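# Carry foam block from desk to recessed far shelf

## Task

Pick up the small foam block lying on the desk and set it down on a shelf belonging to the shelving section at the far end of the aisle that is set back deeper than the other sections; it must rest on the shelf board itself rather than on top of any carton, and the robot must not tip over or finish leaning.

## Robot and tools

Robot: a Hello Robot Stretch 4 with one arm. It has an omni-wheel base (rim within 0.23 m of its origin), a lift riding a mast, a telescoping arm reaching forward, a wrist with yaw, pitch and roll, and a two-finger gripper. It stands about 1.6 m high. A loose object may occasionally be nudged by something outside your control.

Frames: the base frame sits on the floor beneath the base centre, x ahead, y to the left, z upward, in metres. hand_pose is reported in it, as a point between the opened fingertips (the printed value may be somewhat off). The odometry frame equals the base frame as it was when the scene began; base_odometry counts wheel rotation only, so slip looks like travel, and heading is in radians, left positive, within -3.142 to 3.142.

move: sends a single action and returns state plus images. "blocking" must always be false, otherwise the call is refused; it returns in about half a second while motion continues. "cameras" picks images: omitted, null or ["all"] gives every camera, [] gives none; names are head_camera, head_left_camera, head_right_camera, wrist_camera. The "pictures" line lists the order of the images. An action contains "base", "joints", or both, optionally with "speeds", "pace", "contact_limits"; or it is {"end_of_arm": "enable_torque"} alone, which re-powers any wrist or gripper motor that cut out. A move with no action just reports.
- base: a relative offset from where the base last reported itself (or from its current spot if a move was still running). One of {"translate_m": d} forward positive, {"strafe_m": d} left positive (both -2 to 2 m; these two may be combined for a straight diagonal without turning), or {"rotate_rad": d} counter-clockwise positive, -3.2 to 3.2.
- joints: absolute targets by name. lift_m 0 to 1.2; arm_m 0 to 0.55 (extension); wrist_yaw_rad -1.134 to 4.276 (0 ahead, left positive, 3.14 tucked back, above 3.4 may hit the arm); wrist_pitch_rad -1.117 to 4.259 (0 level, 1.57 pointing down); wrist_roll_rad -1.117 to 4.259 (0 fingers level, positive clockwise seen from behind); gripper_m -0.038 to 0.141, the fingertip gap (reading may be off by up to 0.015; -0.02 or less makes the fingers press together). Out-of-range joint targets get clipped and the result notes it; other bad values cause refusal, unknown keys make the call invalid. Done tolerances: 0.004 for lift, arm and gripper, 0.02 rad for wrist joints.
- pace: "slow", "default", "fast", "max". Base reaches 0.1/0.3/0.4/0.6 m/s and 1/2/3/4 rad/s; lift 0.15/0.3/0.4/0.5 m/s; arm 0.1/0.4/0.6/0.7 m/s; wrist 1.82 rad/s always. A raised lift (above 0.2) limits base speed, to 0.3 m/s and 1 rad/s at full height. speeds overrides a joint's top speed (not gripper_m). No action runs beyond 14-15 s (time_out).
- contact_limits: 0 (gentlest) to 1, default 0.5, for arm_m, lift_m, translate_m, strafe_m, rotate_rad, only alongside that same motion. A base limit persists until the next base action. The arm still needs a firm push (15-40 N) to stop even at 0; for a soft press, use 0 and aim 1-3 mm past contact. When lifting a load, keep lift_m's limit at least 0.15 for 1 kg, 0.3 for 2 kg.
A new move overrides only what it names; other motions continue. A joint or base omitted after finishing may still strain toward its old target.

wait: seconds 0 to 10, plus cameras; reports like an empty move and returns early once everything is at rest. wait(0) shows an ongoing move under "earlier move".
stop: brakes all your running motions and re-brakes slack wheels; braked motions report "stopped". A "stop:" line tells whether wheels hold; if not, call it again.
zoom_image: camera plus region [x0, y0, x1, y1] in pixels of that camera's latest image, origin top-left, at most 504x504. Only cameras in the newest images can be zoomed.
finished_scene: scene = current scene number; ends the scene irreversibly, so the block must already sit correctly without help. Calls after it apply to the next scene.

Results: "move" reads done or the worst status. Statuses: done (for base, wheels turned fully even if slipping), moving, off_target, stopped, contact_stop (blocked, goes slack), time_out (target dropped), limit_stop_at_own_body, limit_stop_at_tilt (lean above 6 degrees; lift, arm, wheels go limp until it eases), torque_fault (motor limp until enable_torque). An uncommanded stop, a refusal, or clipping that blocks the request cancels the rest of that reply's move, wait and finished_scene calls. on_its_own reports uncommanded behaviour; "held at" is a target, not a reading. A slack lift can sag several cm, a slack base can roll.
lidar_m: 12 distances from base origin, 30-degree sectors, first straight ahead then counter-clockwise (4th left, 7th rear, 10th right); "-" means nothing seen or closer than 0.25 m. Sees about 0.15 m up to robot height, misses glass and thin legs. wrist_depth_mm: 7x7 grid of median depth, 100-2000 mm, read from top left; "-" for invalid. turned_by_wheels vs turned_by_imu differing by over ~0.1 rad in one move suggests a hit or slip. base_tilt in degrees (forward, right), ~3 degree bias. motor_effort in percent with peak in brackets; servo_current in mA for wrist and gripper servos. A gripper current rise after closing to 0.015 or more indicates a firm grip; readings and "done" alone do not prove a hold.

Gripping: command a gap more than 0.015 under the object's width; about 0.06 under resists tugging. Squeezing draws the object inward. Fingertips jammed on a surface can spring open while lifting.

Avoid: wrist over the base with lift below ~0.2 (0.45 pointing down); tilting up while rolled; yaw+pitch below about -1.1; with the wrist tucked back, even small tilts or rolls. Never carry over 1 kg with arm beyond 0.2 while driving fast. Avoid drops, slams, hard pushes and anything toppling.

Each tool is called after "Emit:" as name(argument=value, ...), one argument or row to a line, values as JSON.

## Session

Emit:
move(
)

Scene clock: 0.00 s.
base_odometry: x=+0.000 y=+0.000 heading=+0.000
turned_by_wheels: +0.000
turned_by_imu: +0.000
base_tilt: forward=+0.3 right=+1.3
lidar_m: 2.07 2.07 2.46 1.38 1.39 1.68 2.12 2.13 1.58 1.40 1.41 2.39
base_status: not commanded
joint_positions: lift_m=+0.246 arm_m=+0.002 wrist_yaw_rad=+3.068 wrist_pitch_rad=+0.002 wrist_roll_rad=+0.000 gripper_m=+0.056
joint_status: not commanded
measured_speeds: all 0
motor_effort: lift_m=+20 arm_m=-4 wheel_0=+0 wheel_1=-1 wheel_2=+0
servo_current: wrist_yaw_rad=39 wrist_pitch_rad=46 wrist_roll_rad=26 gripper_m=39
hand_pose: x=-0.1080 y=+0.1084 z=+0.4236 quat_wxyz=(+0.037, -0.001, +0.000, +0.999) (m; base frame)
wrist_depth_mm: 135 139 - - - - - / 114 139 - - - - - / 117 140 - - - - - / 136 178 - - - - - / 1983 - - - - - - / 1430 1464 197 1255 1397 1537 1397 / 1025 878 1078 152 1042 1025 1098
pictures: head_camera, head_left_camera, head_right_camera, wrist_camera
camera_calibration:
wrist_camera: T_world_to_cam=[[0.121229, 0.991669, 0.0435412, -0.135586], [0.027947, 0.0404375, -0.998791, 0.474708], [-0.992231, 0.122299, -0.022812, 0.118862], [0, 0, 0, 1]] pos_world=[0.121109, 0.100724, 0.482749]

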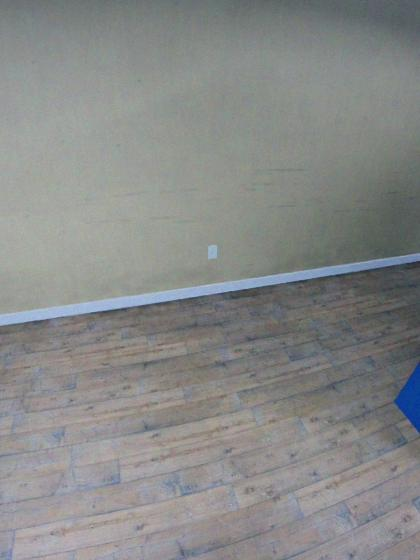

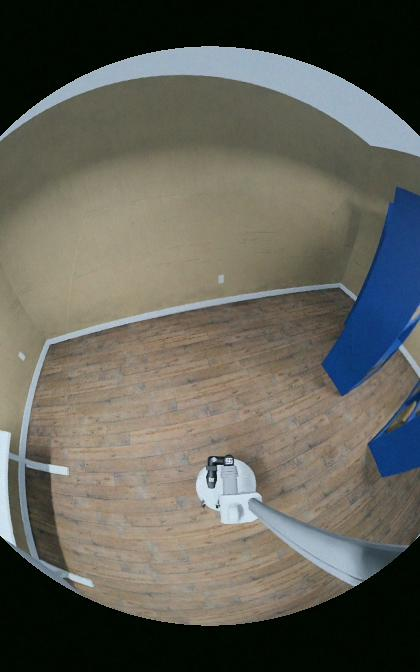

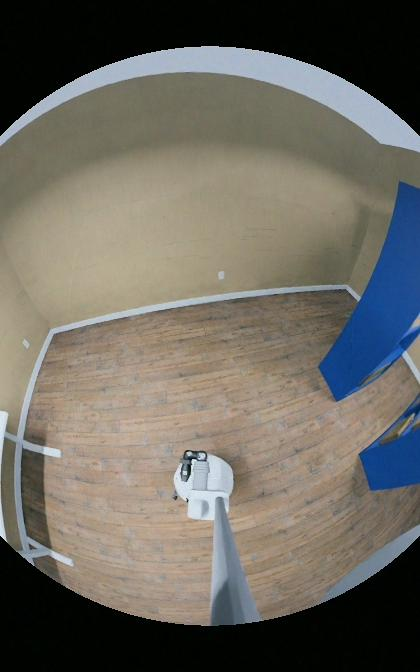

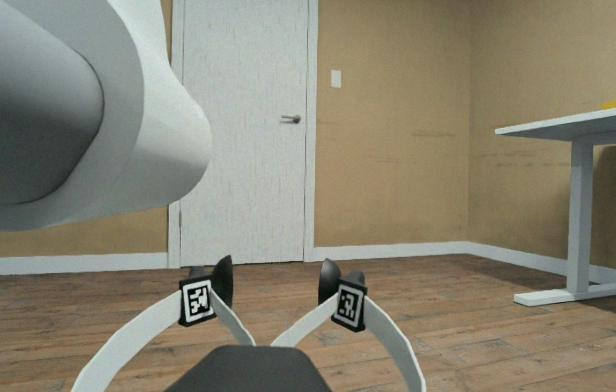

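Emit:
move(
  base={"rotate_rad": 1.69},
  joints={"lift_m": 1.0, "wrist_yaw_rad": 0, "wrist_pitch_rad": 0.6, "gripper_m": 0.135},
  pace="fast",
  blocking=false,
  cameras=[],
)

Emit:
wait(
  seconds=4,
  cameras=["head_camera","wrist_camera"],
)

Emit:
zoom_image(
  camera="head_camera",
  region=[10, 140, 410, 420],
)

Scene clock: 7.93 s.
move: moving
base_odometry: x=+0.000 y=+0.000 heading=+0.392
turned_by_wheels: +0.392
turned_by_imu: +0.384
base_tilt: forward=+0.4 right=+1.5
lidar_m: 2.08 2.25 1.40 1.37 1.55 2.15 2.12 2.36 1.42 1.41 1.51 2.11
base_status: rotate_rad moving
joint_positions: lift_m=+0.311 arm_m=+0.002 wrist_yaw_rad=+2.412 wrist_pitch_rad=+0.578 wrist_roll_rad=+0.000 gripper_m=+0.076
joint_status: lift_m moving; wrist_yaw_rad moving; wrist_pitch_rad moving; gripper_m moving
measured_speeds: translate_m=-0.001 strafe_m=-0.001 rotate_rad=+1.488 lift_m=+0.248 arm_m=+0.000 wrist_yaw_rad=-1.809 wrist_pitch_rad=+0.715 wrist_roll_rad=+0.000
motor_effort: lift_m=+27(28) arm_m=-4(4) wheel_0=-8(9) wheel_1=-6(8) wheel_2=-10(10)
servo_current: wrist_yaw_rad=65(124) wrist_pitch_rad=46(91) wrist_roll_rad=26(33) gripper_m=72(91)
hand_pose: x=+0.0514 y=+0.2261 z=+0.3316 quat_wxyz=(+0.342, -0.266, +0.102, +0.895) (m; base frame)
wrist_depth_mm: - - - - - - - / 1708 1661 1708 1756 1808 1863 1756 / 1160 1182 1205 1205 1229 1255 1308 / 891 904 917 931 946 946 960 / 723 723 741 750 750 759 759 / 355 362 199 627 199 634 640 / 303 285 310 - 521 549 544
pictures: none
No camera images: "cameras" was empty.

Scene clock: 10.40 s.
earlier move: done
base_odometry: x=+0.000 y=+0.000 heading=+1.690
turned_by_wheels: +1.299
turned_by_imu: +1.283
base_tilt: forward=+0.3 right=+1.4
lidar_m: 1.36 1.40 1.80 2.09 2.16 1.51 1.43 1.40 2.27 2.07 2.10 2.39
base_status: done
joint_positions: lift_m=+1.000 arm_m=+0.002 wrist_yaw_rad=+0.004 wrist_pitch_rad=+0.600 wrist_roll_rad=+0.000 gripper_m=+0.135
joint_status: all done
measured_speeds: all 0
motor_effort: lift_m=+24(28) arm_m=-4(4) wheel_0=-2(10) wheel_1=+2(9) wheel_2=+2(11)
servo_current: wrist_yaw_rad=39(130) wrist_pitch_rad=46(91) wrist_roll_rad=33(33) gripper_m=52(111)
hand_pose: x=+0.4115 y=-0.0866 z=+1.0151 quat_wxyz=(+0.955, -0.001, +0.295, +0.002) (m; base frame)
wrist_depth_mm: - - - - - - - / - - - - - - - / - - - - - - - / - - - - - - - / 1618 1661 1708 1708 1756 1708 1756 / 1397 198 1366 1499 204 1499 1499 / 1255 1205 1281 - 1308 1255 1308
wait: 2.47 of 4 s (the move ended)
pictures: head_camera, wrist_camera
camera_calibration:
wrist_camera: T_world_to_cam=[[-0.0116251, -0.997947, 0.062974, -0.168293], [-0.582554, -0.0444272, -0.811577, 1.11274], [0.812709, -0.0461204, -0.580842, 0.48083], [0, 0, 0, 1]] pos_world=[0.255498, -0.0963362, 1.19295]

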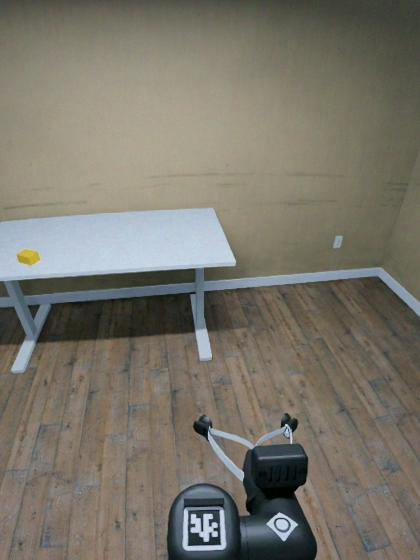

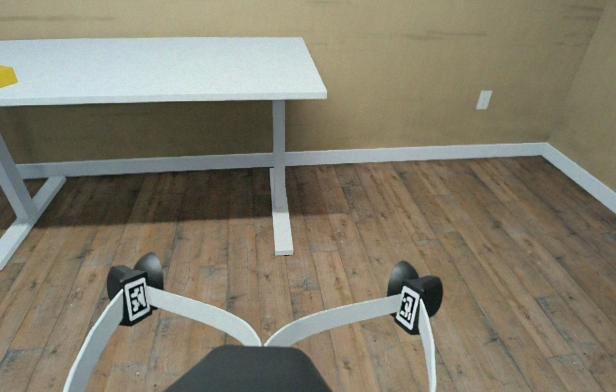

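Scaled by 1.260 from the camera's 420x560 image, which has a finer 1200x1600 frame.

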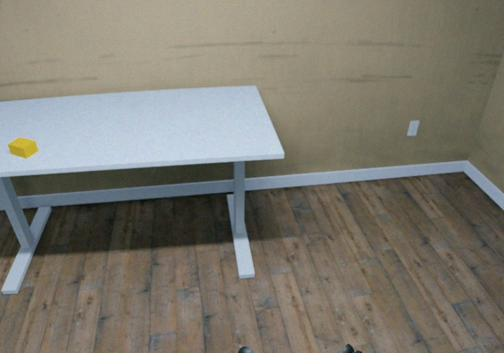

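Emit:
move(
  base={"rotate_rad": 0.12},
  blocking=false,
  cameras=[],
)

Emit:
wait(
  seconds=1,
  cameras=[],
)

Emit:
move(
  base={"strafe_m": 0.8, "translate_m": 0.45},
  pace="fast",
  blocking=false,
  cameras=[],
)

Emit:
wait(
  seconds=4.5,
  cameras=["head_camera","wrist_camera"],
)

Emit:
zoom_image(
  camera="head_camera",
  region=[130, 220, 290, 380],
)

Scene clock: 24.37 s.
move: moving
base_odometry: x=+0.000 y=+0.000 heading=+1.809
turned_by_wheels: +0.118
turned_by_imu: +0.116
base_tilt: forward=+0.3 right=+1.4
lidar_m: 1.36 1.44 2.21 2.11 2.22 1.46 1.40 1.42 2.16 2.07 2.16 2.27
base_status: rotate_rad moving
joint_positions: lift_m=+1.000 arm_m=+0.002 wrist_yaw_rad=+0.003 wrist_pitch_rad=+0.600 wrist_roll_rad=+0.000 gripper_m=+0.135
joint_status: not commanded
measured_speeds: translate_m=+0.001 strafe_m=+0.000 rotate_rad=+0.085 lift_m=+0.000 arm_m=+0.000 wrist_yaw_rad=+0.000 wrist_pitch_rad=+0.000 wrist_roll_rad=+0.000
motor_effort: lift_m=+24(24) arm_m=-4(4) wheel_0=-2(7) wheel_1=-1(7) wheel_2=-2(7)
servo_current: wrist_yaw_rad=33(39) wrist_pitch_rad=33(52) wrist_roll_rad=20(33) gripper_m=46(52)
hand_pose: x=+0.4115 y=-0.0866 z=+1.0151 quat_wxyz=(+0.955, +0.000, +0.295, +0.002) (m; base frame)
wrist_depth_mm: - - - - - - - / - - - - - - - / - - - - - - - / - 1983 - - - - - / 1661 1661 1708 1756 1756 1756 1863 / 1430 198 1366 1499 203 1464 1499 / 1255 1229 1308 - 1308 1281 1336
pictures: none
No camera images: "cameras" was empty.

Scene clock: 24.70 s.
earlier move: done
base_odometry: x=+0.000 y=+0.000 heading=+1.810
turned_by_wheels: +0.001
turned_by_imu: +0.001
base_tilt: forward=+0.3 right=+1.3
lidar_m: 1.37 1.43 2.20 2.11 2.20 1.46 1.41 1.43 2.14 2.07 2.13 2.30
base_status: done
joint_positions: lift_m=+1.000 arm_m=+0.002 wrist_yaw_rad=+0.003 wrist_pitch_rad=+0.600 wrist_roll_rad=+0.000 gripper_m=+0.135
joint_status: not commanded
measured_speeds: all 0
motor_effort: lift_m=+24(24) arm_m=-4(4) wheel_0=-2(7) wheel_1=-2(7) wheel_2=-2(7)
servo_current: wrist_yaw_rad=46(46) wrist_pitch_rad=52(52) wrist_roll_rad=39(39) gripper_m=52(52)
hand_pose: x=+0.4115 y=-0.0866 z=+1.0151 quat_wxyz=(+0.955, +0.000, +0.295, +0.002) (m; base frame)
wrist_depth_mm: - - - - - - - / - - - - - - - / - - - - - - - / - - - - - - - / 1661 1708 1756 1756 1756 1756 1756 / 1397 198 1366 1464 203 1464 1499 / 1281 1205 1308 - 1281 1281 1336
wait: 0.33 of 1 s (the move ended)
pictures: none
No camera images: "cameras" was empty.

Scene clock: 25.20 s.
move: moving
base_odometry: x=-0.037 y=+0.011 heading=+1.809
turned_by_wheels: +0.000
turned_by_imu: +0.000
base_tilt: forward=+0.5 right=+1.5
lidar_m: 1.36 1.43 2.14 2.07 2.20 1.50 1.44 1.45 2.18 2.10 2.19 2.26
base_status: translate_m moving; strafe_m moving
joint_positions: lift_m=+1.000 arm_m=+0.002 wrist_yaw_rad=+0.003 wrist_pitch_rad=+0.600 wrist_roll_rad=+0.000 gripper_m=+0.135
joint_status: not commanded
measured_speeds: translate_m=+0.074 strafe_m=+0.129 rotate_rad=+0.001 lift_m=+0.000 arm_m=+0.000 wrist_yaw_rad=+0.000 wrist_pitch_rad=+0.000 wrist_roll_rad=+0.000
motor_effort: lift_m=+24(24) arm_m=-4(4) wheel_0=-8(9) wheel_1=+9(10) wheel_2=-5(7)
servo_current: wrist_yaw_rad=39(46) wrist_pitch_rad=33(52) wrist_roll_rad=33(39) gripper_m=46(52)
hand_pose: x=+0.4115 y=-0.0866 z=+1.0151 quat_wxyz=(+0.955, +0.000, +0.295, +0.002) (m; base frame)
wrist_depth_mm: - - - - - - - / - - - - - - - / - - - - - - - / 1983 - - - - - - / 1661 1756 1708 1708 1756 1808 1756 / 1397 198 1366 1499 204 1499 1499 / 1255 1229 1308 - 1308 1281 1308
pictures: none
No camera images: "cameras" was empty.

Scene clock: 28.73 s.
earlier move: done
base_odometry: x=-0.884 y=+0.248 heading=+1.809
turned_by_wheels: +0.000
turned_by_imu: +0.002
base_tilt: forward=+0.5 right=+1.4
lidar_m: 0.93 0.97 1.37 1.31 1.37 1.90 1.84 2.12 2.99 2.85 1.34 0.97
base_status: done
joint_positions: lift_m=+1.000 arm_m=+0.002 wrist_yaw_rad=+0.003 wrist_pitch_rad=+0.600 wrist_roll_rad=+0.000 gripper_m=+0.135
joint_status: not commanded
measured_speeds: all 0
motor_effort: lift_m=+23(24) arm_m=-4(4) wheel_0=-2(9) wheel_1=-1(12) wheel_2=+0(7)
servo_current: wrist_yaw_rad=39(46) wrist_pitch_rad=39(52) wrist_roll_rad=26(39) gripper_m=46(59)
hand_pose: x=+0.4115 y=-0.0866 z=+1.0151 quat_wxyz=(+0.955, +0.000, +0.295, +0.002) (m; base frame)
wrist_depth_mm: - - - - - - - / - - - - - - - / - - - - - - - / - 1863 - - - - - / 1708 1708 1708 1708 1756 1808 1808 / 1430 198 1366 1499 204 1499 1499 / 1255 1205 1281 - 1308 1281 1308
wait: 3.53 of 4.5 s (the move ended)
pictures: head_camera, wrist_camera
camera_calibration:
wrist_camera: T_world_to_cam=[[-0.0119034, -0.997947, 0.0629267, -0.168165], [-0.582562, -0.0442265, -0.811582, 1.11276], [0.812699, -0.0463193, -0.58084, 0.48081], [0, 0, 0, 1]] pos_world=[0.255498, -0.0963357, 1.19295]

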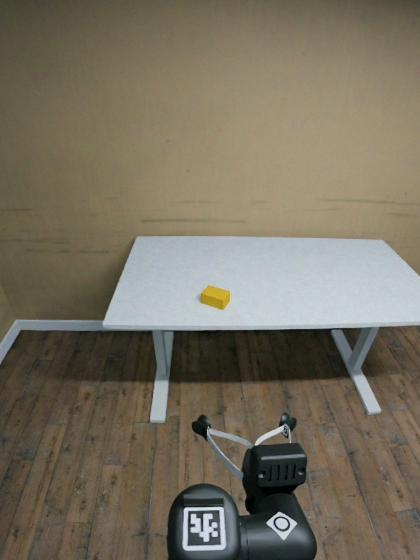

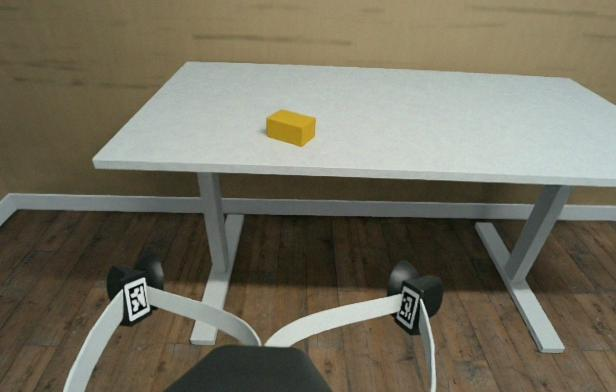

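Scaled by 3.150 from the camera's 420x560 image, which has a finer 1200x1600 frame.

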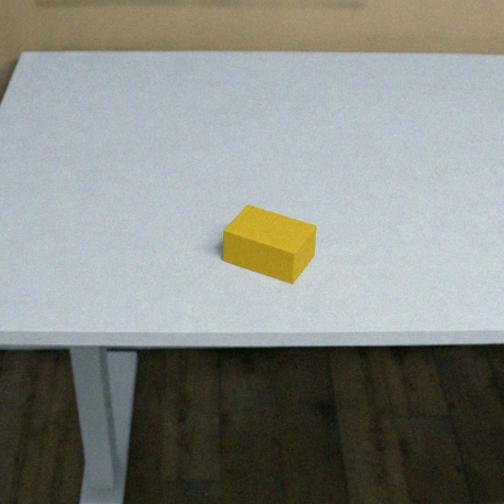

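Emit:
move(
  base={"strafe_m": 0.127, "translate_m": 0.434},
  joints={"arm_m": 0.3, "wrist_yaw_rad": -0.47, "lift_m": 0.92},
  blocking=false,
  cameras=[],
)

Emit:
wait(
  seconds=4,
  cameras=["head_camera","wrist_camera","head_right_camera"],
)

Scene clock: 51.97 s.
move: moving
base_odometry: x=-0.901 y=+0.277 heading=+1.810
turned_by_wheels: +0.000
turned_by_imu: +0.000
base_tilt: forward=+0.3 right=+1.4
lidar_m: 0.88 0.95 1.37 1.30 1.34 1.88 1.87 2.16 3.00 2.86 1.28 0.93
base_status: translate_m moving; strafe_m moving
joint_positions: lift_m=+0.961 arm_m=+0.054 wrist_yaw_rad=-0.452 wrist_pitch_rad=+0.600 wrist_roll_rad=+0.000 gripper_m=+0.135
joint_status: lift_m moving; arm_m moving; wrist_yaw_rad moving
measured_speeds: translate_m=+0.123 strafe_m=+0.037 rotate_rad=-0.003 lift_m=-0.149 arm_m=+0.199 wrist_yaw_rad=-0.486 wrist_pitch_rad=+0.000 wrist_roll_rad=+0.000
motor_effort: lift_m=+13(23) arm_m=+8(9) wheel_0=+3(4) wheel_1=+8(9) wheel_2=-10(10)
servo_current: wrist_yaw_rad=59(117) wrist_pitch_rad=39(46) wrist_roll_rad=26(33) gripper_m=46(52)
hand_pose: x=+0.4012 y=-0.1827 z=+0.9766 quat_wxyz=(+0.931, +0.066, +0.288, -0.214) (m; base frame)
wrist_depth_mm: - - - - - - - / - - - - - - - / - - - - - - - / - - 1863 1921 - - - / 1537 1661 1661 1661 1708 1708 1708 / 1336 198 1308 1464 210 1464 1464 / 1205 1205 1255 - 1255 1255 1308
pictures: none
No camera images: "cameras" was empty.

Scene clock: 54.40 s.
earlier move: done
base_odometry: x=-1.110 y=+0.640 heading=+1.810
turned_by_wheels: +0.000
turned_by_imu: -0.001
base_tilt: forward=+0.3 right=+1.3
lidar_m: 0.49 0.53 1.27 1.19 1.24 1.72 2.28 2.38 3.12 2.99 0.72 0.53
base_status: done
joint_positions: lift_m=+0.920 arm_m=+0.300 wrist_yaw_rad=-0.467 wrist_pitch_rad=+0.600 wrist_roll_rad=+0.000 gripper_m=+0.135
joint_status: all done
measured_speeds: all 0
motor_effort: lift_m=+15(23) arm_m=+7(11) wheel_0=+2(6) wheel_1=+1(9) wheel_2=+0(10)
servo_current: wrist_yaw_rad=33(117) wrist_pitch_rad=39(59) wrist_roll_rad=33(33) gripper_m=39(52)
hand_pose: x=+0.6439 y=-0.1852 z=+0.9358 quat_wxyz=(+0.929, +0.068, +0.287, -0.221) (m; base frame)
wrist_depth_mm: - - - - - - - / - - - - - - - / - - - - - - - / - - - - - - - / - - - - - - - / - 186 171 - 195 - - / - - - - - - -
wait: 2.43 of 4 s (the move ended)
pictures: head_camera, head_right_camera, wrist_camera
camera_calibration:
wrist_camera: T_world_to_cam=[[-0.462532, -0.884361, 0.0630097, 0.0523314], [-0.539483, 0.224333, -0.811562, 1.20139], [0.703579, -0.409366, -0.580859, 0.244379], [0, 0, 0, 1]] pos_world=[0.500394, -0.123192, 1.11365]

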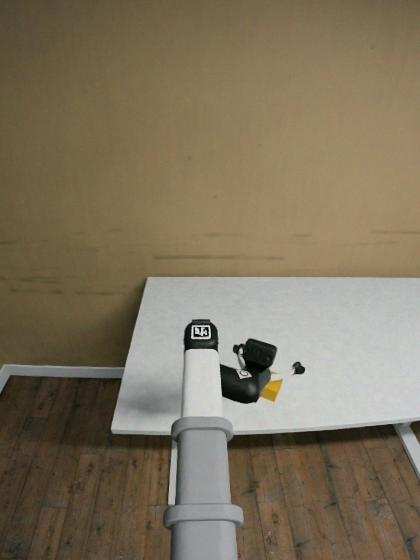

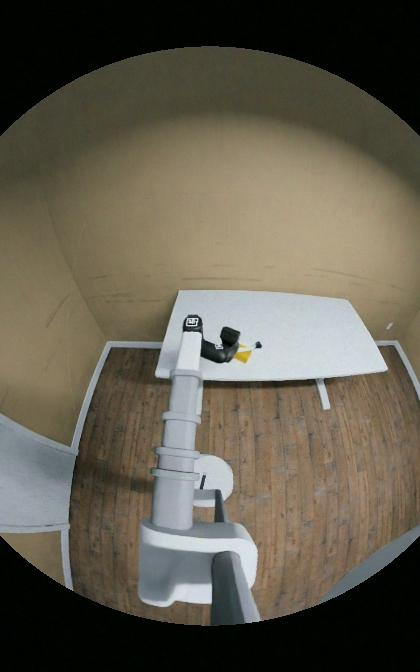

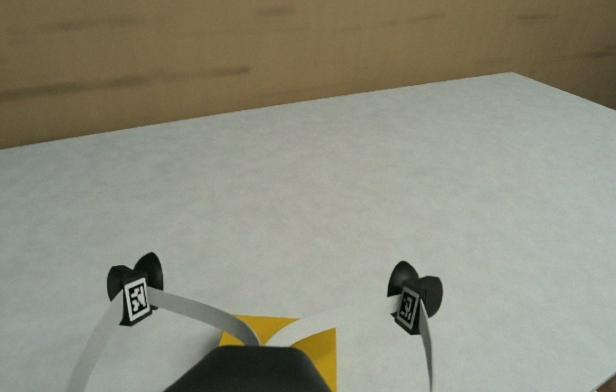

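Emit:
move(
  base={"strafe_m": -0.01},
  joints={"arm_m": 0.318, "lift_m": 0.86},
  blocking=false,
  cameras=[],
)

Emit:
wait(
  seconds=1.2,
  cameras=["wrist_camera"],
)

Scene clock: 77.73 s.
move: moving
base_odometry: x=-1.100 y=+0.642 heading=+1.810
turned_by_wheels: +0.000
turned_by_imu: +0.000
base_tilt: forward=+0.2 right=+1.3
lidar_m: 0.49 0.54 1.29 1.20 1.26 1.78 2.28 2.57 3.09 2.98 0.73 0.54
base_status: strafe_m moving
joint_positions: lift_m=+0.882 arm_m=+0.318 wrist_yaw_rad=-0.467 wrist_pitch_rad=+0.600 wrist_roll_rad=+0.000 gripper_m=+0.135
joint_status: lift_m moving; arm_m moving
measured_speeds: translate_m=+0.000 strafe_m=+0.000 rotate_rad=+0.000 lift_m=-0.121 arm_m=+0.000 wrist_yaw_rad=+0.000 wrist_pitch_rad=+0.000 wrist_roll_rad=+0.000
motor_effort: lift_m=+12(15) arm_m=+6(10) wheel_0=+3(8) wheel_1=+0(8) wheel_2=+0(1)
servo_current: wrist_yaw_rad=39(39) wrist_pitch_rad=46(52) wrist_roll_rad=33(33) gripper_m=39(52)
hand_pose: x=+0.6619 y=-0.1852 z=+0.8978 quat_wxyz=(+0.929, +0.068, +0.287, -0.221) (m; base frame)
wrist_depth_mm: - - - - - - - / - - - - - - - / - - - - - - - / - - - - - - - / - - - - - - - / - 187 171 - 195 - - / - - - - - - -
pictures: none
No camera images: "cameras" was empty.

Scene clock: 78.40 s.
earlier move: done
base_odometry: x=-1.100 y=+0.642 heading=+1.810
turned_by_wheels: +0.000
turned_by_imu: +0.000
base_tilt: forward=+0.3 right=+1.3
lidar_m: 0.51 0.55 1.29 1.20 1.25 1.77 2.28 2.54 3.09 2.98 0.73 0.54
base_status: done
joint_positions: lift_m=+0.860 arm_m=+0.318 wrist_yaw_rad=-0.467 wrist_pitch_rad=+0.600 wrist_roll_rad=+0.000 gripper_m=+0.135
joint_status: all done
measured_speeds: all 0
motor_effort: lift_m=+15(15) arm_m=+6(10) wheel_0=+3(8) wheel_1=+0(8) wheel_2=+0(1)
servo_current: wrist_yaw_rad=33(46) wrist_pitch_rad=39(52) wrist_roll_rad=26(33) gripper_m=46(52)
hand_pose: x=+0.6619 y=-0.1852 z=+0.8758 quat_wxyz=(+0.929, +0.068, +0.287, -0.221) (m; base frame)
wrist_depth_mm: - - - - - - - / - - - - - - - / - - - - - - - / - - - - - - - / - - - - - - - / - 186 181 279 195 - - / - - 248 - - - -
wait: 0.67 of 1.2 s (the move ended)
pictures: wrist_camera
camera_calibration:
wrist_camera: T_world_to_cam=[[-0.46258, -0.884341, 0.0629372, 0.0645412], [-0.539442, 0.224413, -0.811567, 1.1624], [0.703578, -0.409365, -0.58086, 0.196865], [0, 0, 0, 1]] pos_world=[0.518394, -0.123192, 1.05365]

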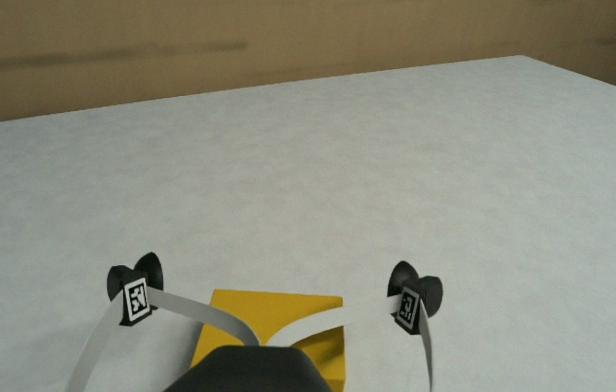

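Emit:
move(
  joints={"lift_m": 0.787},
  contact_limits={"lift_m": 0.15},
  blocking=false,
  cameras=[],
)

Emit:
wait(
  seconds=1.2,
  cameras=["wrist_camera"],
)

Emit:
move(
  joints={"gripper_m": 0.035},
  blocking=false,
  cameras=[],
)

Emit:
wait(
  seconds=2,
  cameras=["wrist_camera"],
)

Emit:
move(
  joints={"lift_m": 0.98},
  blocking=false,
  cameras=[],
)

Emit:
wait(
  seconds=0.6,
  cameras=["wrist_camera"],
)

Scene clock: 93.50 s.
move: moving
base_odometry: x=-1.100 y=+0.642 heading=+1.810
turned_by_wheels: +0.000
turned_by_imu: -0.001
base_tilt: forward=+0.3 right=+1.4
lidar_m: 0.51 0.53 1.27 1.17 1.25 1.76 2.27 2.54 3.10 2.95 0.73 0.52
base_status: not commanded
joint_positions: lift_m=+0.821 arm_m=+0.318 wrist_yaw_rad=-0.467 wrist_pitch_rad=+0.600 wrist_roll_rad=+0.000 gripper_m=+0.135
joint_status: lift_m moving
measured_speeds: translate_m=+0.000 strafe_m=+0.000 rotate_rad=+0.000 lift_m=-0.145 arm_m=+0.000 wrist_yaw_rad=+0.000 wrist_pitch_rad=+0.000 wrist_roll_rad=+0.000
motor_effort: lift_m=+13(15) arm_m=+7(7) wheel_0=+3(3) wheel_1=+0(0) wheel_2=+0(0)
servo_current: wrist_yaw_rad=33(39) wrist_pitch_rad=39(46) wrist_roll_rad=26(33) gripper_m=39(46)
contact_limits: lift_m 0.15
hand_pose: x=+0.6619 y=-0.1852 z=+0.8367 quat_wxyz=(+0.929, +0.068, +0.287, -0.221) (m; base frame)
wrist_depth_mm: - - - - - - - / - - - - - - - / - - - - - - - / - - - - - - - / - - - - - - - / - 187 233 248 195 - - / - - 220 135 - - -
pictures: none
No camera images: "cameras" was empty.

Scene clock: 94.27 s.
earlier move: done
base_odometry: x=-1.100 y=+0.642 heading=+1.810
turned_by_wheels: +0.000
turned_by_imu: +0.000
base_tilt: forward=+0.3 right=+1.3
lidar_m: 0.49 0.54 1.25 1.19 1.28 1.76 2.29 2.55 3.09 2.96 0.72 0.53
base_status: not commanded
joint_positions: lift_m=+0.787 arm_m=+0.318 wrist_yaw_rad=-0.467 wrist_pitch_rad=+0.600 wrist_roll_rad=+0.000 gripper_m=+0.135
joint_status: all done
measured_speeds: all 0
motor_effort: lift_m=+14(16) arm_m=+6(7) wheel_0=+3(3) wheel_1=+0(0) wheel_2=+0(0)
servo_current: wrist_yaw_rad=39(46) wrist_pitch_rad=26(52) wrist_roll_rad=26(33) gripper_m=39(52)
contact_limits: lift_m 0.15
hand_pose: x=+0.6619 y=-0.1852 z=+0.8028 quat_wxyz=(+0.929, +0.068, +0.287, -0.221) (m; base frame)
wrist_depth_mm: - - - - - - - / - - - - - - - / - - - - - - - / - - - - - - - / - - 223 227 - - - / - 187 196 198 195 - - / - - 216 135 - - -
wait: 0.77 of 1.2 s (the move ended)
pictures: wrist_camera
camera_calibration:
wrist_camera: T_world_to_cam=[[-0.46258, -0.884341, 0.0629372, 0.0691356], [-0.539442, 0.224413, -0.811567, 1.10316], [0.703578, -0.409365, -0.58086, 0.154462], [0, 0, 0, 1]] pos_world=[0.518394, -0.123192, 0.980655]

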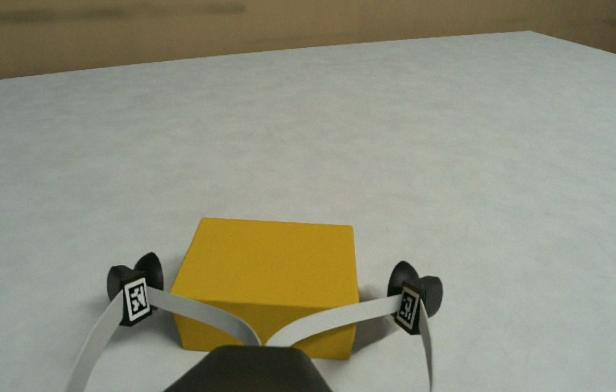

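Scene clock: 94.77 s.
move: moving
base_odometry: x=-1.100 y=+0.642 heading=+1.810
turned_by_wheels: +0.000
turned_by_imu: +0.000
base_tilt: forward=+0.2 right=+1.4
lidar_m: 0.51 0.53 1.27 1.19 1.26 1.75 2.28 2.55 3.13 2.98 0.72 0.53
base_status: not commanded
joint_positions: lift_m=+0.787 arm_m=+0.318 wrist_yaw_rad=-0.467 wrist_pitch_rad=+0.600 wrist_roll_rad=+0.000 gripper_m=+0.122
joint_status: gripper_m moving
measured_speeds: all 0
motor_effort: lift_m=+14(14) arm_m=+6(7) wheel_0=+3(3) wheel_1=+0(0) wheel_2=+0(0)
servo_current: wrist_yaw_rad=33(39) wrist_pitch_rad=46(59) wrist_roll_rad=33(33) gripper_m=111(111)
contact_limits: lift_m 0.15
hand_pose: x=+0.6619 y=-0.1852 z=+0.8028 quat_wxyz=(+0.929, +0.068, +0.287, -0.221) (m; base frame)
wrist_depth_mm: - - - - - - - / - - - - - - - / - - - - - - - / - - - - - - - / - - 223 227 - - - / - 190 196 198 194 - - / - - - 133 - - -
pictures: none
No camera images: "cameras" was empty.

Scene clock: 96.20 s.
earlier move: done
base_odometry: x=-1.100 y=+0.642 heading=+1.810
turned_by_wheels: +0.000
turned_by_imu: +0.000
base_tilt: forward=+0.3 right=+1.3
lidar_m: 0.51 0.53 1.28 1.19 1.27 1.74 2.28 2.55 3.11 2.95 0.73 0.54
base_status: not commanded
joint_positions: lift_m=+0.787 arm_m=+0.318 wrist_yaw_rad=-0.467 wrist_pitch_rad=+0.600 wrist_roll_rad=+0.000 gripper_m=+0.036
joint_status: all done
measured_speeds: all 0
motor_effort: lift_m=+14(14) arm_m=+7(7) wheel_0=+3(3) wheel_1=+0(0) wheel_2=+0(0)
servo_current: wrist_yaw_rad=39(46) wrist_pitch_rad=46(59) wrist_roll_rad=26(33) gripper_m=137(306)
contact_limits: lift_m 0.15
hand_pose: x=+0.6619 y=-0.1852 z=+0.8028 quat_wxyz=(+0.929, +0.068, +0.287, -0.221) (m; base frame)
wrist_depth_mm: - - - - - - - / - - - - - - - / - - - - - - - / - - - - - - - / - - 206 209 - - - / - 172 181 181 181 - - / - - 187 186 - - -
wait: 1.43 of 2 s (the move ended)
pictures: wrist_camera
camera_calibration:
wrist_camera: T_world_to_cam=[[-0.46258, -0.884341, 0.0629372, 0.0691356], [-0.539442, 0.224413, -0.811567, 1.10316], [0.703578, -0.409365, -0.58086, 0.154462], [0, 0, 0, 1]] pos_world=[0.518394, -0.123192, 0.980655]

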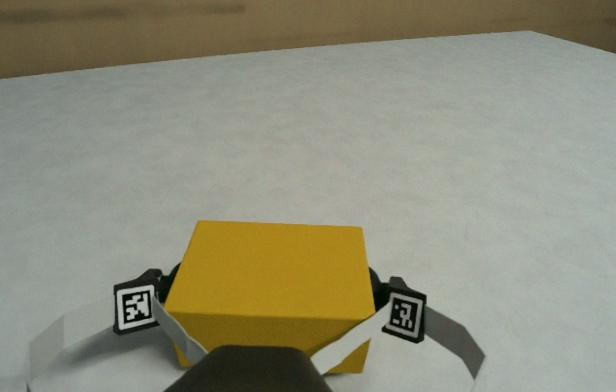

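Scene clock: 96.70 s.
move: moving
base_odometry: x=-1.100 y=+0.642 heading=+1.810
turned_by_wheels: +0.000
turned_by_imu: +0.000
base_tilt: forward=+0.3 right=+1.4
lidar_m: 0.50 0.53 1.28 1.18 1.24 1.73 2.28 2.58 3.07 2.98 0.73 0.51
base_status: not commanded
joint_positions: lift_m=+0.826 arm_m=+0.318 wrist_yaw_rad=-0.467 wrist_pitch_rad=+0.600 wrist_roll_rad=+0.000 gripper_m=+0.036
joint_status: lift_m moving
measured_speeds: translate_m=+0.000 strafe_m=+0.000 rotate_rad=+0.000 lift_m=+0.149 arm_m=+0.000 wrist_yaw_rad=+0.000 wrist_pitch_rad=+0.000 wrist_roll_rad=+0.000
motor_effort: lift_m=+25(27) arm_m=+7(7) wheel_0=+3(3) wheel_1=+0(0) wheel_2=+0(0)
servo_current: wrist_yaw_rad=33(46) wrist_pitch_rad=33(52) wrist_roll_rad=26(33) gripper_m=124(143)
hand_pose: x=+0.6619 y=-0.1852 z=+0.8413 quat_wxyz=(+0.929, +0.068, +0.287, -0.221) (m; base frame)
wrist_depth_mm: - - - - - - - / - - - - - - - / - - - - - - - / - - - - - - - / - - 206 209 - - - / - 172 181 181 181 - - / - - 187 186 - - -
pictures: none
No camera images: "cameras" was empty.

Scene clock: 97.30 s.
earlier move: moving
base_odometry: x=-1.100 y=+0.642 heading=+1.810
turned_by_wheels: +0.000
turned_by_imu: +0.000
base_tilt: forward=+0.4 right=+1.5
lidar_m: 0.50 0.54 1.28 1.19 1.25 1.78 2.27 2.56 3.11 2.96 0.73 0.53
base_status: not commanded
joint_positions: lift_m=+0.943 arm_m=+0.318 wrist_yaw_rad=-0.467 wrist_pitch_rad=+0.600 wrist_roll_rad=+0.000 gripper_m=+0.036
joint_status: lift_m moving
measured_speeds: translate_m=+0.000 strafe_m=+0.000 rotate_rad=+0.000 lift_m=+0.153 arm_m=+0.000 wrist_yaw_rad=+0.000 wrist_pitch_rad=+0.000 wrist_roll_rad=+0.000
motor_effort: lift_m=+24(27) arm_m=+7(7) wheel_0=+3(3) wheel_1=+0(0) wheel_2=+0(0)
servo_current: wrist_yaw_rad=46(46) wrist_pitch_rad=52(52) wrist_roll_rad=26(33) gripper_m=130(143)
hand_pose: x=+0.6619 y=-0.1852 z=+0.9587 quat_wxyz=(+0.929, +0.068, +0.287, -0.221) (m; base frame)
wrist_depth_mm: - - - - - - - / - - - - - - - / - - - - - - - / - - - - - - - / - - 206 208 - - - / - 172 181 181 181 - - / - - 187 186 - - -
wait: 0.60 s; no rest
pictures: wrist_camera
camera_calibration:
wrist_camera: T_world_to_cam=[[-0.46258, -0.884341, 0.0629372, 0.0593237], [-0.539442, 0.224413, -0.811567, 1.22968], [0.703578, -0.409365, -0.58086, 0.245018], [0, 0, 0, 1]] pos_world=[0.518394, -0.123192, 1.13655]

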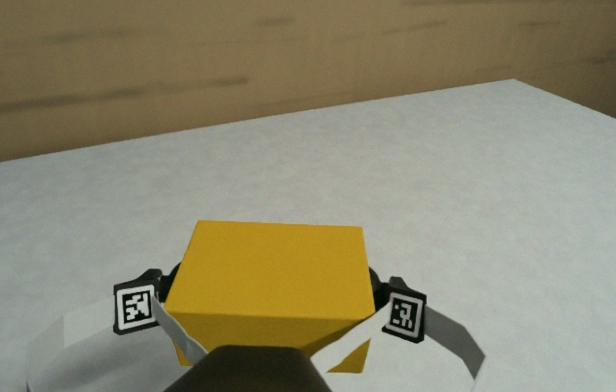

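Emit:
move(
  base={"translate_m": -0.45},
  joints={"arm_m": 0.0, "wrist_yaw_rad": 0},
  blocking=false,
  cameras=[],
)

Emit:
wait(
  seconds=3,
  cameras=[],
)

Emit:
move(
  base={"rotate_rad": -3.18},
  blocking=false,
  cameras=[],
)

Emit:
wait(
  seconds=5,
  cameras=[],
)

Emit:
move(
  base={"strafe_m": 0.94, "translate_m": 1.0},
  pace="fast",
  blocking=false,
  cameras=[],
)

Emit:
wait(
  seconds=6,
)

Scene clock: 119.77 s.
earlier move: done
move: moving
base_odometry: x=-1.092 y=+0.611 heading=+1.810
turned_by_wheels: +0.000
turned_by_imu: -0.001
base_tilt: forward=+0.3 right=+1.3
lidar_m: 0.54 0.57 1.28 1.18 1.25 1.77 2.23 2.54 3.10 2.96 0.78 0.55
base_status: translate_m moving
joint_positions: lift_m=+0.980 arm_m=+0.266 wrist_yaw_rad=-0.018 wrist_pitch_rad=+0.600 wrist_roll_rad=+0.000 gripper_m=+0.036
joint_status: arm_m moving; wrist_yaw_rad moving; the others done
joint sent to its limit — arm_m, lower limit.
measured_speeds: translate_m=-0.125 strafe_m=+0.002 rotate_rad=+0.002 lift_m=+0.000 arm_m=-0.198 wrist_yaw_rad=+0.488 wrist_pitch_rad=+0.000 wrist_roll_rad=+0.000
motor_effort: lift_m=+24(24) arm_m=-5(10) wheel_0=-6(7) wheel_1=-5(6) wheel_2=+8(9)
servo_current: wrist_yaw_rad=33(111) wrist_pitch_rad=46(52) wrist_roll_rad=26(33) gripper_m=137(143)
hand_pose: x=+0.6732 y=-0.0916 z=+0.9950 quat_wxyz=(+0.955, +0.003, +0.295, -0.008) (m; base frame)
wrist_depth_mm: - - - - - - - / - - - - - - - / - - - - - - - / - - - - - - - / - - 206 210 - - - / - 172 181 181 181 - - / - - 187 186 - - -
pictures: none
No camera images: "cameras" was empty.

Scene clock: 122.27 s.
earlier move: done
base_odometry: x=-0.994 y=+0.205 heading=+1.810
turned_by_wheels: +0.000
turned_by_imu: +0.000
base_tilt: forward=+0.3 right=+1.3
lidar_m: 0.95 1.76 1.25 1.19 1.24 1.74 1.83 1.92 3.11 2.97 1.36 1.00
base_status: done
joint_positions: lift_m=+0.980 arm_m=+0.002 wrist_yaw_rad=-0.003 wrist_pitch_rad=+0.600 wrist_roll_rad=+0.000 gripper_m=+0.036
joint_status: all done
joint sent to its limit — arm_m, lower limit.
measured_speeds: all 0
motor_effort: lift_m=+24(24) arm_m=-6(10) wheel_0=-2(8) wheel_1=-1(8) wheel_2=+0(11)
servo_current: wrist_yaw_rad=33(111) wrist_pitch_rad=33(52) wrist_roll_rad=33(33) gripper_m=137(143)
hand_pose: x=+0.4111 y=-0.0882 z=+0.9950 quat_wxyz=(+0.955, +0.000, +0.295, -0.002) (m; base frame)
wrist_depth_mm: - - - - - - - / - - - - - - - / - - - - - - - / 1863 - - - - - 1366 / 1618 1708 207 210 1756 1756 1708 / 1397 173 181 181 182 1537 1430 / 1182 1229 187 186 1255 1182 1281
wait: 2.50 of 3 s (the move ended)
pictures: none
No camera images: "cameras" was empty.

Scene clock: 122.77 s.
move: moving
base_odometry: x=-0.994 y=+0.205 heading=+1.593
turned_by_wheels: -0.217
turned_by_imu: -0.214
base_tilt: forward=+0.4 right=+1.3
lidar_m: 0.95 0.95 1.40 1.19 1.20 1.47 2.70 1.83 2.16 2.98 2.99 1.09
base_status: rotate_rad moving
joint_positions: lift_m=+0.980 arm_m=+0.002 wrist_yaw_rad=-0.003 wrist_pitch_rad=+0.600 wrist_roll_rad=+0.000 gripper_m=+0.036
joint_status: not commanded
measured_speeds: translate_m=+0.001 strafe_m=-0.001 rotate_rad=-0.830 lift_m=+0.000 arm_m=+0.000 wrist_yaw_rad=+0.000 wrist_pitch_rad=+0.000 wrist_roll_rad=+0.000
motor_effort: lift_m=+24(24) arm_m=-6(6) wheel_0=+5(7) wheel_1=+6(7) wheel_2=+7(8)
servo_current: wrist_yaw_rad=39(46) wrist_pitch_rad=39(52) wrist_roll_rad=26(33) gripper_m=130(143)
hand_pose: x=+0.4111 y=-0.0882 z=+0.9950 quat_wxyz=(+0.955, +0.000, +0.295, -0.002) (m; base frame)
wrist_depth_mm: - - - - - - - / - - - - - - - / - - - - - - - / - - 1921 1921 - - - / 1618 1661 206 209 1756 1756 1708 / 1397 173 181 181 181 1430 1464 / 1160 1229 187 186 1255 1205 1308
pictures: none
No camera images: "cameras" was empty.

Scene clock: 125.47 s.
earlier move: done
base_odometry: x=-0.994 y=+0.205 heading=-1.370
turned_by_wheels: -2.963
turned_by_imu: -2.925
base_tilt: forward=+0.3 right=+1.4
lidar_m: 1.83 1.87 3.12 2.99 1.38 1.00 0.97 0.99 1.24 1.19 1.23 1.72
base_status: done
joint_positions: lift_m=+0.980 arm_m=+0.002 wrist_yaw_rad=-0.003 wrist_pitch_rad=+0.600 wrist_roll_rad=+0.000 gripper_m=+0.036
joint_status: not commanded
measured_speeds: all 0
motor_effort: lift_m=+23(24) arm_m=-6(7) wheel_0=+4(8) wheel_1=+3(8) wheel_2=+0(9)
servo_current: wrist_yaw_rad=39(46) wrist_pitch_rad=39(59) wrist_roll_rad=26(39) gripper_m=137(143)
hand_pose: x=+0.4111 y=-0.0882 z=+0.9951 quat_wxyz=(+0.955, +0.000, +0.295, -0.002) (m; base frame)
wrist_depth_mm: - - 1537 - - - - / - - - - - - - / - - 1983 - - - - / 1863 1983 1983 - - - - / 1618 1661 207 209 1708 1708 1618 / 1397 173 181 181 181 1499 1430 / 1182 1229 187 186 1255 1205 1308
wait: 2.70 of 5 s (the move ended)
pictures: none
No camera images: "cameras" was empty.

Scene clock: 125.97 s.
move: moving
base_odometry: x=-0.960 y=+0.181 heading=-1.370
turned_by_wheels: +0.000
turned_by_imu: +0.000
base_tilt: forward=+0.2 right=+1.4
lidar_m: 1.77 1.83 3.11 2.98 1.43 1.03 0.98 1.05 1.29 1.21 1.26 1.74
base_status: translate_m moving; strafe_m moving
joint_positions: lift_m=+0.980 arm_m=+0.002 wrist_yaw_rad=-0.003 wrist_pitch_rad=+0.600 wrist_roll_rad=+0.000 gripper_m=+0.036
joint_status: not commanded
measured_speeds: translate_m=+0.115 strafe_m=+0.108 rotate_rad=+0.001 lift_m=+0.000 arm_m=+0.000 wrist_yaw_rad=+0.000 wrist_pitch_rad=+0.000 wrist_roll_rad=+0.000
motor_effort: lift_m=+23(23) arm_m=-6(6) wheel_0=-5(7) wheel_1=+8(11) wheel_2=-8(9)
servo_current: wrist_yaw_rad=52(52) wrist_pitch_rad=46(46) wrist_roll_rad=26(33) gripper_m=137(143)
hand_pose: x=+0.4111 y=-0.0882 z=+0.9951 quat_wxyz=(+0.955, +0.000, +0.295, -0.002) (m; base frame)
wrist_depth_mm: - - - - - - - / - - 1808 - - - - / - - - - - - - / 1921 - 1921 - - 1983 - / 1618 1618 206 209 1756 1708 1618 / 1397 173 181 181 181 1499 1430 / 1160 1229 187 186 1281 1182 1308
pictures: none
No camera images: "cameras" was empty.

Scene clock: 130.63 s.
earlier move: done
base_odometry: x=+0.127 y=-0.588 heading=-1.370
turned_by_wheels: +0.000
turned_by_imu: +0.003
base_tilt: forward=+0.4 right=+1.3
lidar_m: 1.16 0.84 2.20 2.10 2.17 2.90 2.01 2.05 2.19 2.12 2.21 0.86
base_status: done
joint_positions: lift_m=+0.980 arm_m=+0.002 wrist_yaw_rad=-0.003 wrist_pitch_rad=+0.600 wrist_roll_rad=+0.000 gripper_m=+0.036
joint_status: not commanded
measured_speeds: all 0
motor_effort: lift_m=+23(23) arm_m=-6(6) wheel_0=-1(7) wheel_1=-2(11) wheel_2=+2(10)
servo_current: wrist_yaw_rad=46(52) wrist_pitch_rad=39(59) wrist_roll_rad=26(39) gripper_m=124(143)
hand_pose: x=+0.4111 y=-0.0882 z=+0.9951 quat_wxyz=(+0.955, +0.000, +0.295, -0.002) (m; base frame)
wrist_depth_mm: - 854 - - - - - / - - - - 1060 - - / - - - - 931 - - / - - 1921 - 1025 - - / - 1281 206 209 - - - / - 173 181 181 181 - 1464 / - - 187 186 - 151 1308
wait: 4.67 of 6 s (the move ended)
pictures: head_camera, head_left_camera, head_right_camera, wrist_camera
camera_calibration:
wrist_camera: T_world_to_cam=[[-0.0183498, -0.997846, 0.0629823, -0.16591], [-0.582884, -0.0405045, -0.811545, 1.09667], [0.812348, -0.051603, -0.580885, 0.469119], [0, 0, 0, 1]] pos_world=[0.255102, -0.0969241, 1.17295]

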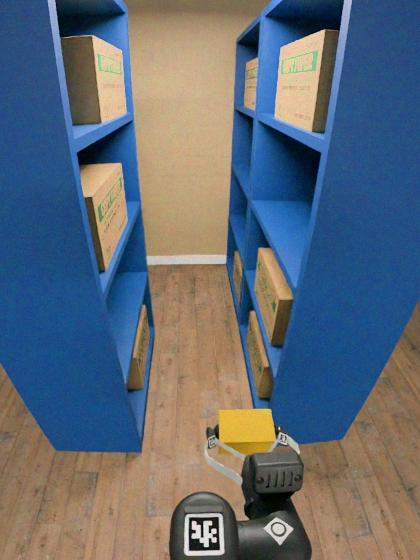

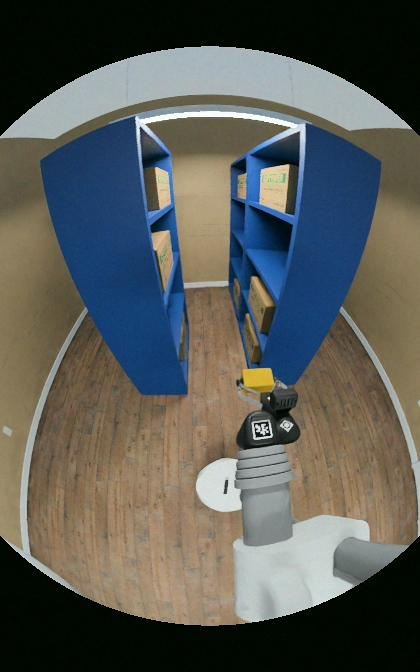

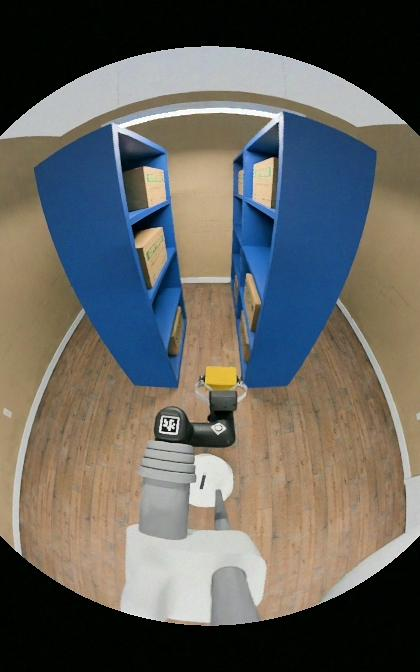

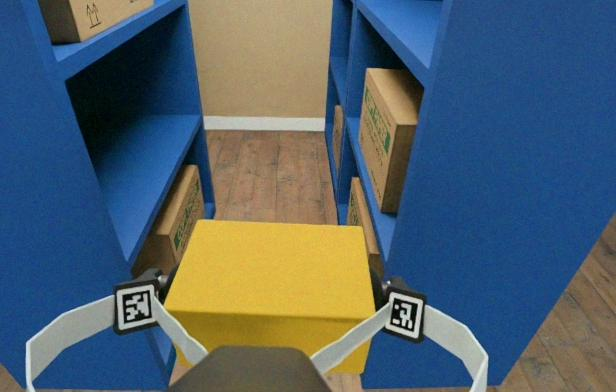

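Emit:
move(
  base={"translate_m": 1.09},
  joints={"lift_m": 0.95},
  contact_limits={"translate_m": 0.2},
  blocking=false,
  cameras=[],
)

Emit:
wait(
  seconds=5.5,
  cameras=["head_camera"],
)

Scene clock: 145.70 s.
move: moving
base_odometry: x=+0.133 y=-0.619 heading=-1.370
turned_by_wheels: +0.000
turned_by_imu: -0.001
base_tilt: forward=+0.4 right=+1.5
lidar_m: 1.16 0.82 2.19 2.09 2.17 2.90 2.06 2.09 2.20 2.12 2.19 0.82
base_status: translate_m moving
joint_positions: lift_m=+0.953 arm_m=+0.002 wrist_yaw_rad=-0.003 wrist_pitch_rad=+0.600 wrist_roll_rad=+0.000 gripper_m=+0.036
joint_status: lift_m moving
measured_speeds: translate_m=+0.125 strafe_m=+0.000 rotate_rad=-0.004 lift_m=-0.041 arm_m=+0.000 wrist_yaw_rad=+0.000 wrist_pitch_rad=+0.000 wrist_roll_rad=+0.000
motor_effort: lift_m=+14(22) arm_m=-6(6) wheel_0=+5(7) wheel_1=+3(6) wheel_2=-8(9)
servo_current: wrist_yaw_rad=33(46) wrist_pitch_rad=33(46) wrist_roll_rad=26(33) gripper_m=130(150)
contact_limits: translate_m 0.2
hand_pose: x=+0.4111 y=-0.0882 z=+0.9680 quat_wxyz=(+0.955, +0.000, +0.295, -0.002) (m; base frame)
wrist_depth_mm: 609 - - - 1008 - - / 1366 - - - 1042 - - / - - - - 917 - - / - - 1921 1921 991 - - / - 1255 207 209 - - - / - 172 181 181 181 - 1430 / - - 187 186 - - 1255
pictures: none
No camera images: "cameras" was empty.

Scene clock: 150.33 s.
earlier move: done
base_odometry: x=+0.345 y=-1.656 heading=-1.370
turned_by_wheels: +0.000
turned_by_imu: -0.001
base_tilt: forward=+0.4 right=+1.4
lidar_m: 1.09 0.44 0.31 0.27 0.30 3.84 3.93 3.52 0.27 0.26 0.27 0.40
base_status: done
joint_positions: lift_m=+0.950 arm_m=+0.002 wrist_yaw_rad=-0.003 wrist_pitch_rad=+0.600 wrist_roll_rad=+0.000 gripper_m=+0.036
joint_status: all done
measured_speeds: all 0
motor_effort: lift_m=+15(22) arm_m=-6(7) wheel_0=+2(7) wheel_1=+3(8) wheel_2=+0(11)
servo_current: wrist_yaw_rad=39(52) wrist_pitch_rad=46(52) wrist_roll_rad=26(33) gripper_m=137(150)
contact_limits: translate_m 0.2
hand_pose: x=+0.4111 y=-0.0882 z=+0.9658 quat_wxyz=(+0.955, +0.000, +0.295, -0.002) (m; base frame)
wrist_depth_mm: - - - - 1160 407 - / 1336 - - - 569 442 - / 1464 - - - - 439 - / - - - - 574 - - / 1308 1618 207 210 564 - - / 1366 173 181 181 181 - - / - 1205 187 186 - - -
wait: 4.63 of 5.5 s (the move ended)
pictures: head_camera

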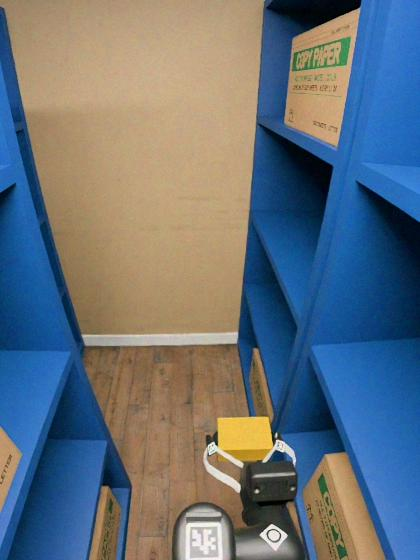

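Emit:
move(
  base={"translate_m": 0.97, "strafe_m": 0.04},
  contact_limits={"translate_m": 0.2},
  blocking=false,
  cameras=[],
)

Emit:
wait(
  seconds=5,
  cameras=["head_left_camera"],
)

Scene clock: 158.17 s.
move: moving
base_odometry: x=+0.352 y=-1.687 heading=-1.369
turned_by_wheels: +0.000
turned_by_imu: -0.001
base_tilt: forward=+0.4 right=+1.4
lidar_m: 1.05 0.43 0.27 0.27 0.29 4.07 3.99 3.58 0.29 0.26 0.27 0.39
base_status: translate_m moving; strafe_m moving
joint_positions: lift_m=+0.950 arm_m=+0.002 wrist_yaw_rad=-0.003 wrist_pitch_rad=+0.600 wrist_roll_rad=+0.000 gripper_m=+0.036
joint_status: not commanded
measured_speeds: translate_m=+0.124 strafe_m=+0.008 rotate_rad=-0.002 lift_m=+0.000 arm_m=+0.000 wrist_yaw_rad=+0.000 wrist_pitch_rad=+0.000 wrist_roll_rad=+0.000
motor_effort: lift_m=+15(15) arm_m=-6(6) wheel_0=+5(7) wheel_1=+7(8) wheel_2=-9(9)
servo_current: wrist_yaw_rad=33(52) wrist_pitch_rad=33(46) wrist_roll_rad=26(33) gripper_m=137(137)
contact_limits: translate_m 0.2
hand_pose: x=+0.4111 y=-0.0882 z=+0.9658 quat_wxyz=(+0.955, +0.000, +0.295, -0.002) (m; base frame)
wrist_depth_mm: - - - - - 384 - / 1308 - - 1336 544 421 - / 1397 - - - - 424 - / - - - - 549 - - / 1366 1661 206 208 500 - - / 1308 173 181 181 181 - - / - 1182 187 186 - - -
pictures: none
No camera images: "cameras" was empty.

Scene clock: 162.40 s.
earlier move: done
base_odometry: x=+0.578 y=-2.598 heading=-1.369
turned_by_wheels: +0.000
turned_by_imu: -0.002
base_tilt: forward=+0.4 right=+1.5
lidar_m: 0.61 0.66 0.76 0.72 0.44 0.41 1.08 0.44 0.28 0.27 0.29 0.40
base_status: done
joint_positions: lift_m=+0.950 arm_m=+0.002 wrist_yaw_rad=-0.003 wrist_pitch_rad=+0.600 wrist_roll_rad=+0.000 gripper_m=+0.036
joint_status: not commanded
measured_speeds: all 0
motor_effort: lift_m=+15(15) arm_m=-6(7) wheel_0=+3(7) wheel_1=+2(8) wheel_2=+0(11)
servo_current: wrist_yaw_rad=26(52) wrist_pitch_rad=33(52) wrist_roll_rad=26(33) gripper_m=137(143)
contact_limits: translate_m 0.2
hand_pose: x=+0.4111 y=-0.0882 z=+0.9658 quat_wxyz=(+0.955, +0.000, +0.295, -0.002) (m; base frame)
wrist_depth_mm: 357 359 364 366 368 362 327 / 389 394 394 399 402 389 353 / 430 430 436 439 442 402 347 / 466 462 473 466 - 439 300 / - - 206 209 - 488 492 / - 173 181 181 181 539 569 / - - 187 186 654 151 640
wait: 4.23 of 5 s (the move ended)
pictures: head_left_camera

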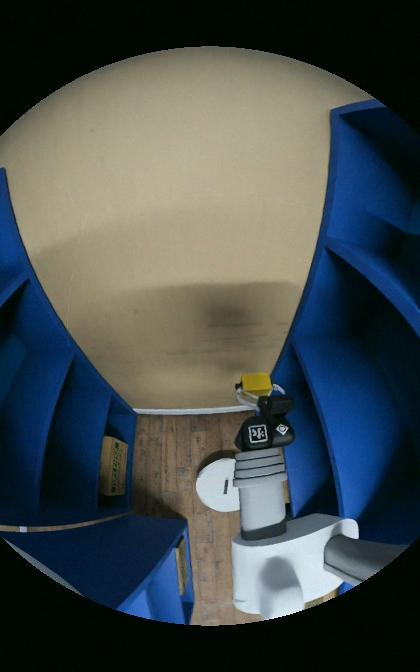

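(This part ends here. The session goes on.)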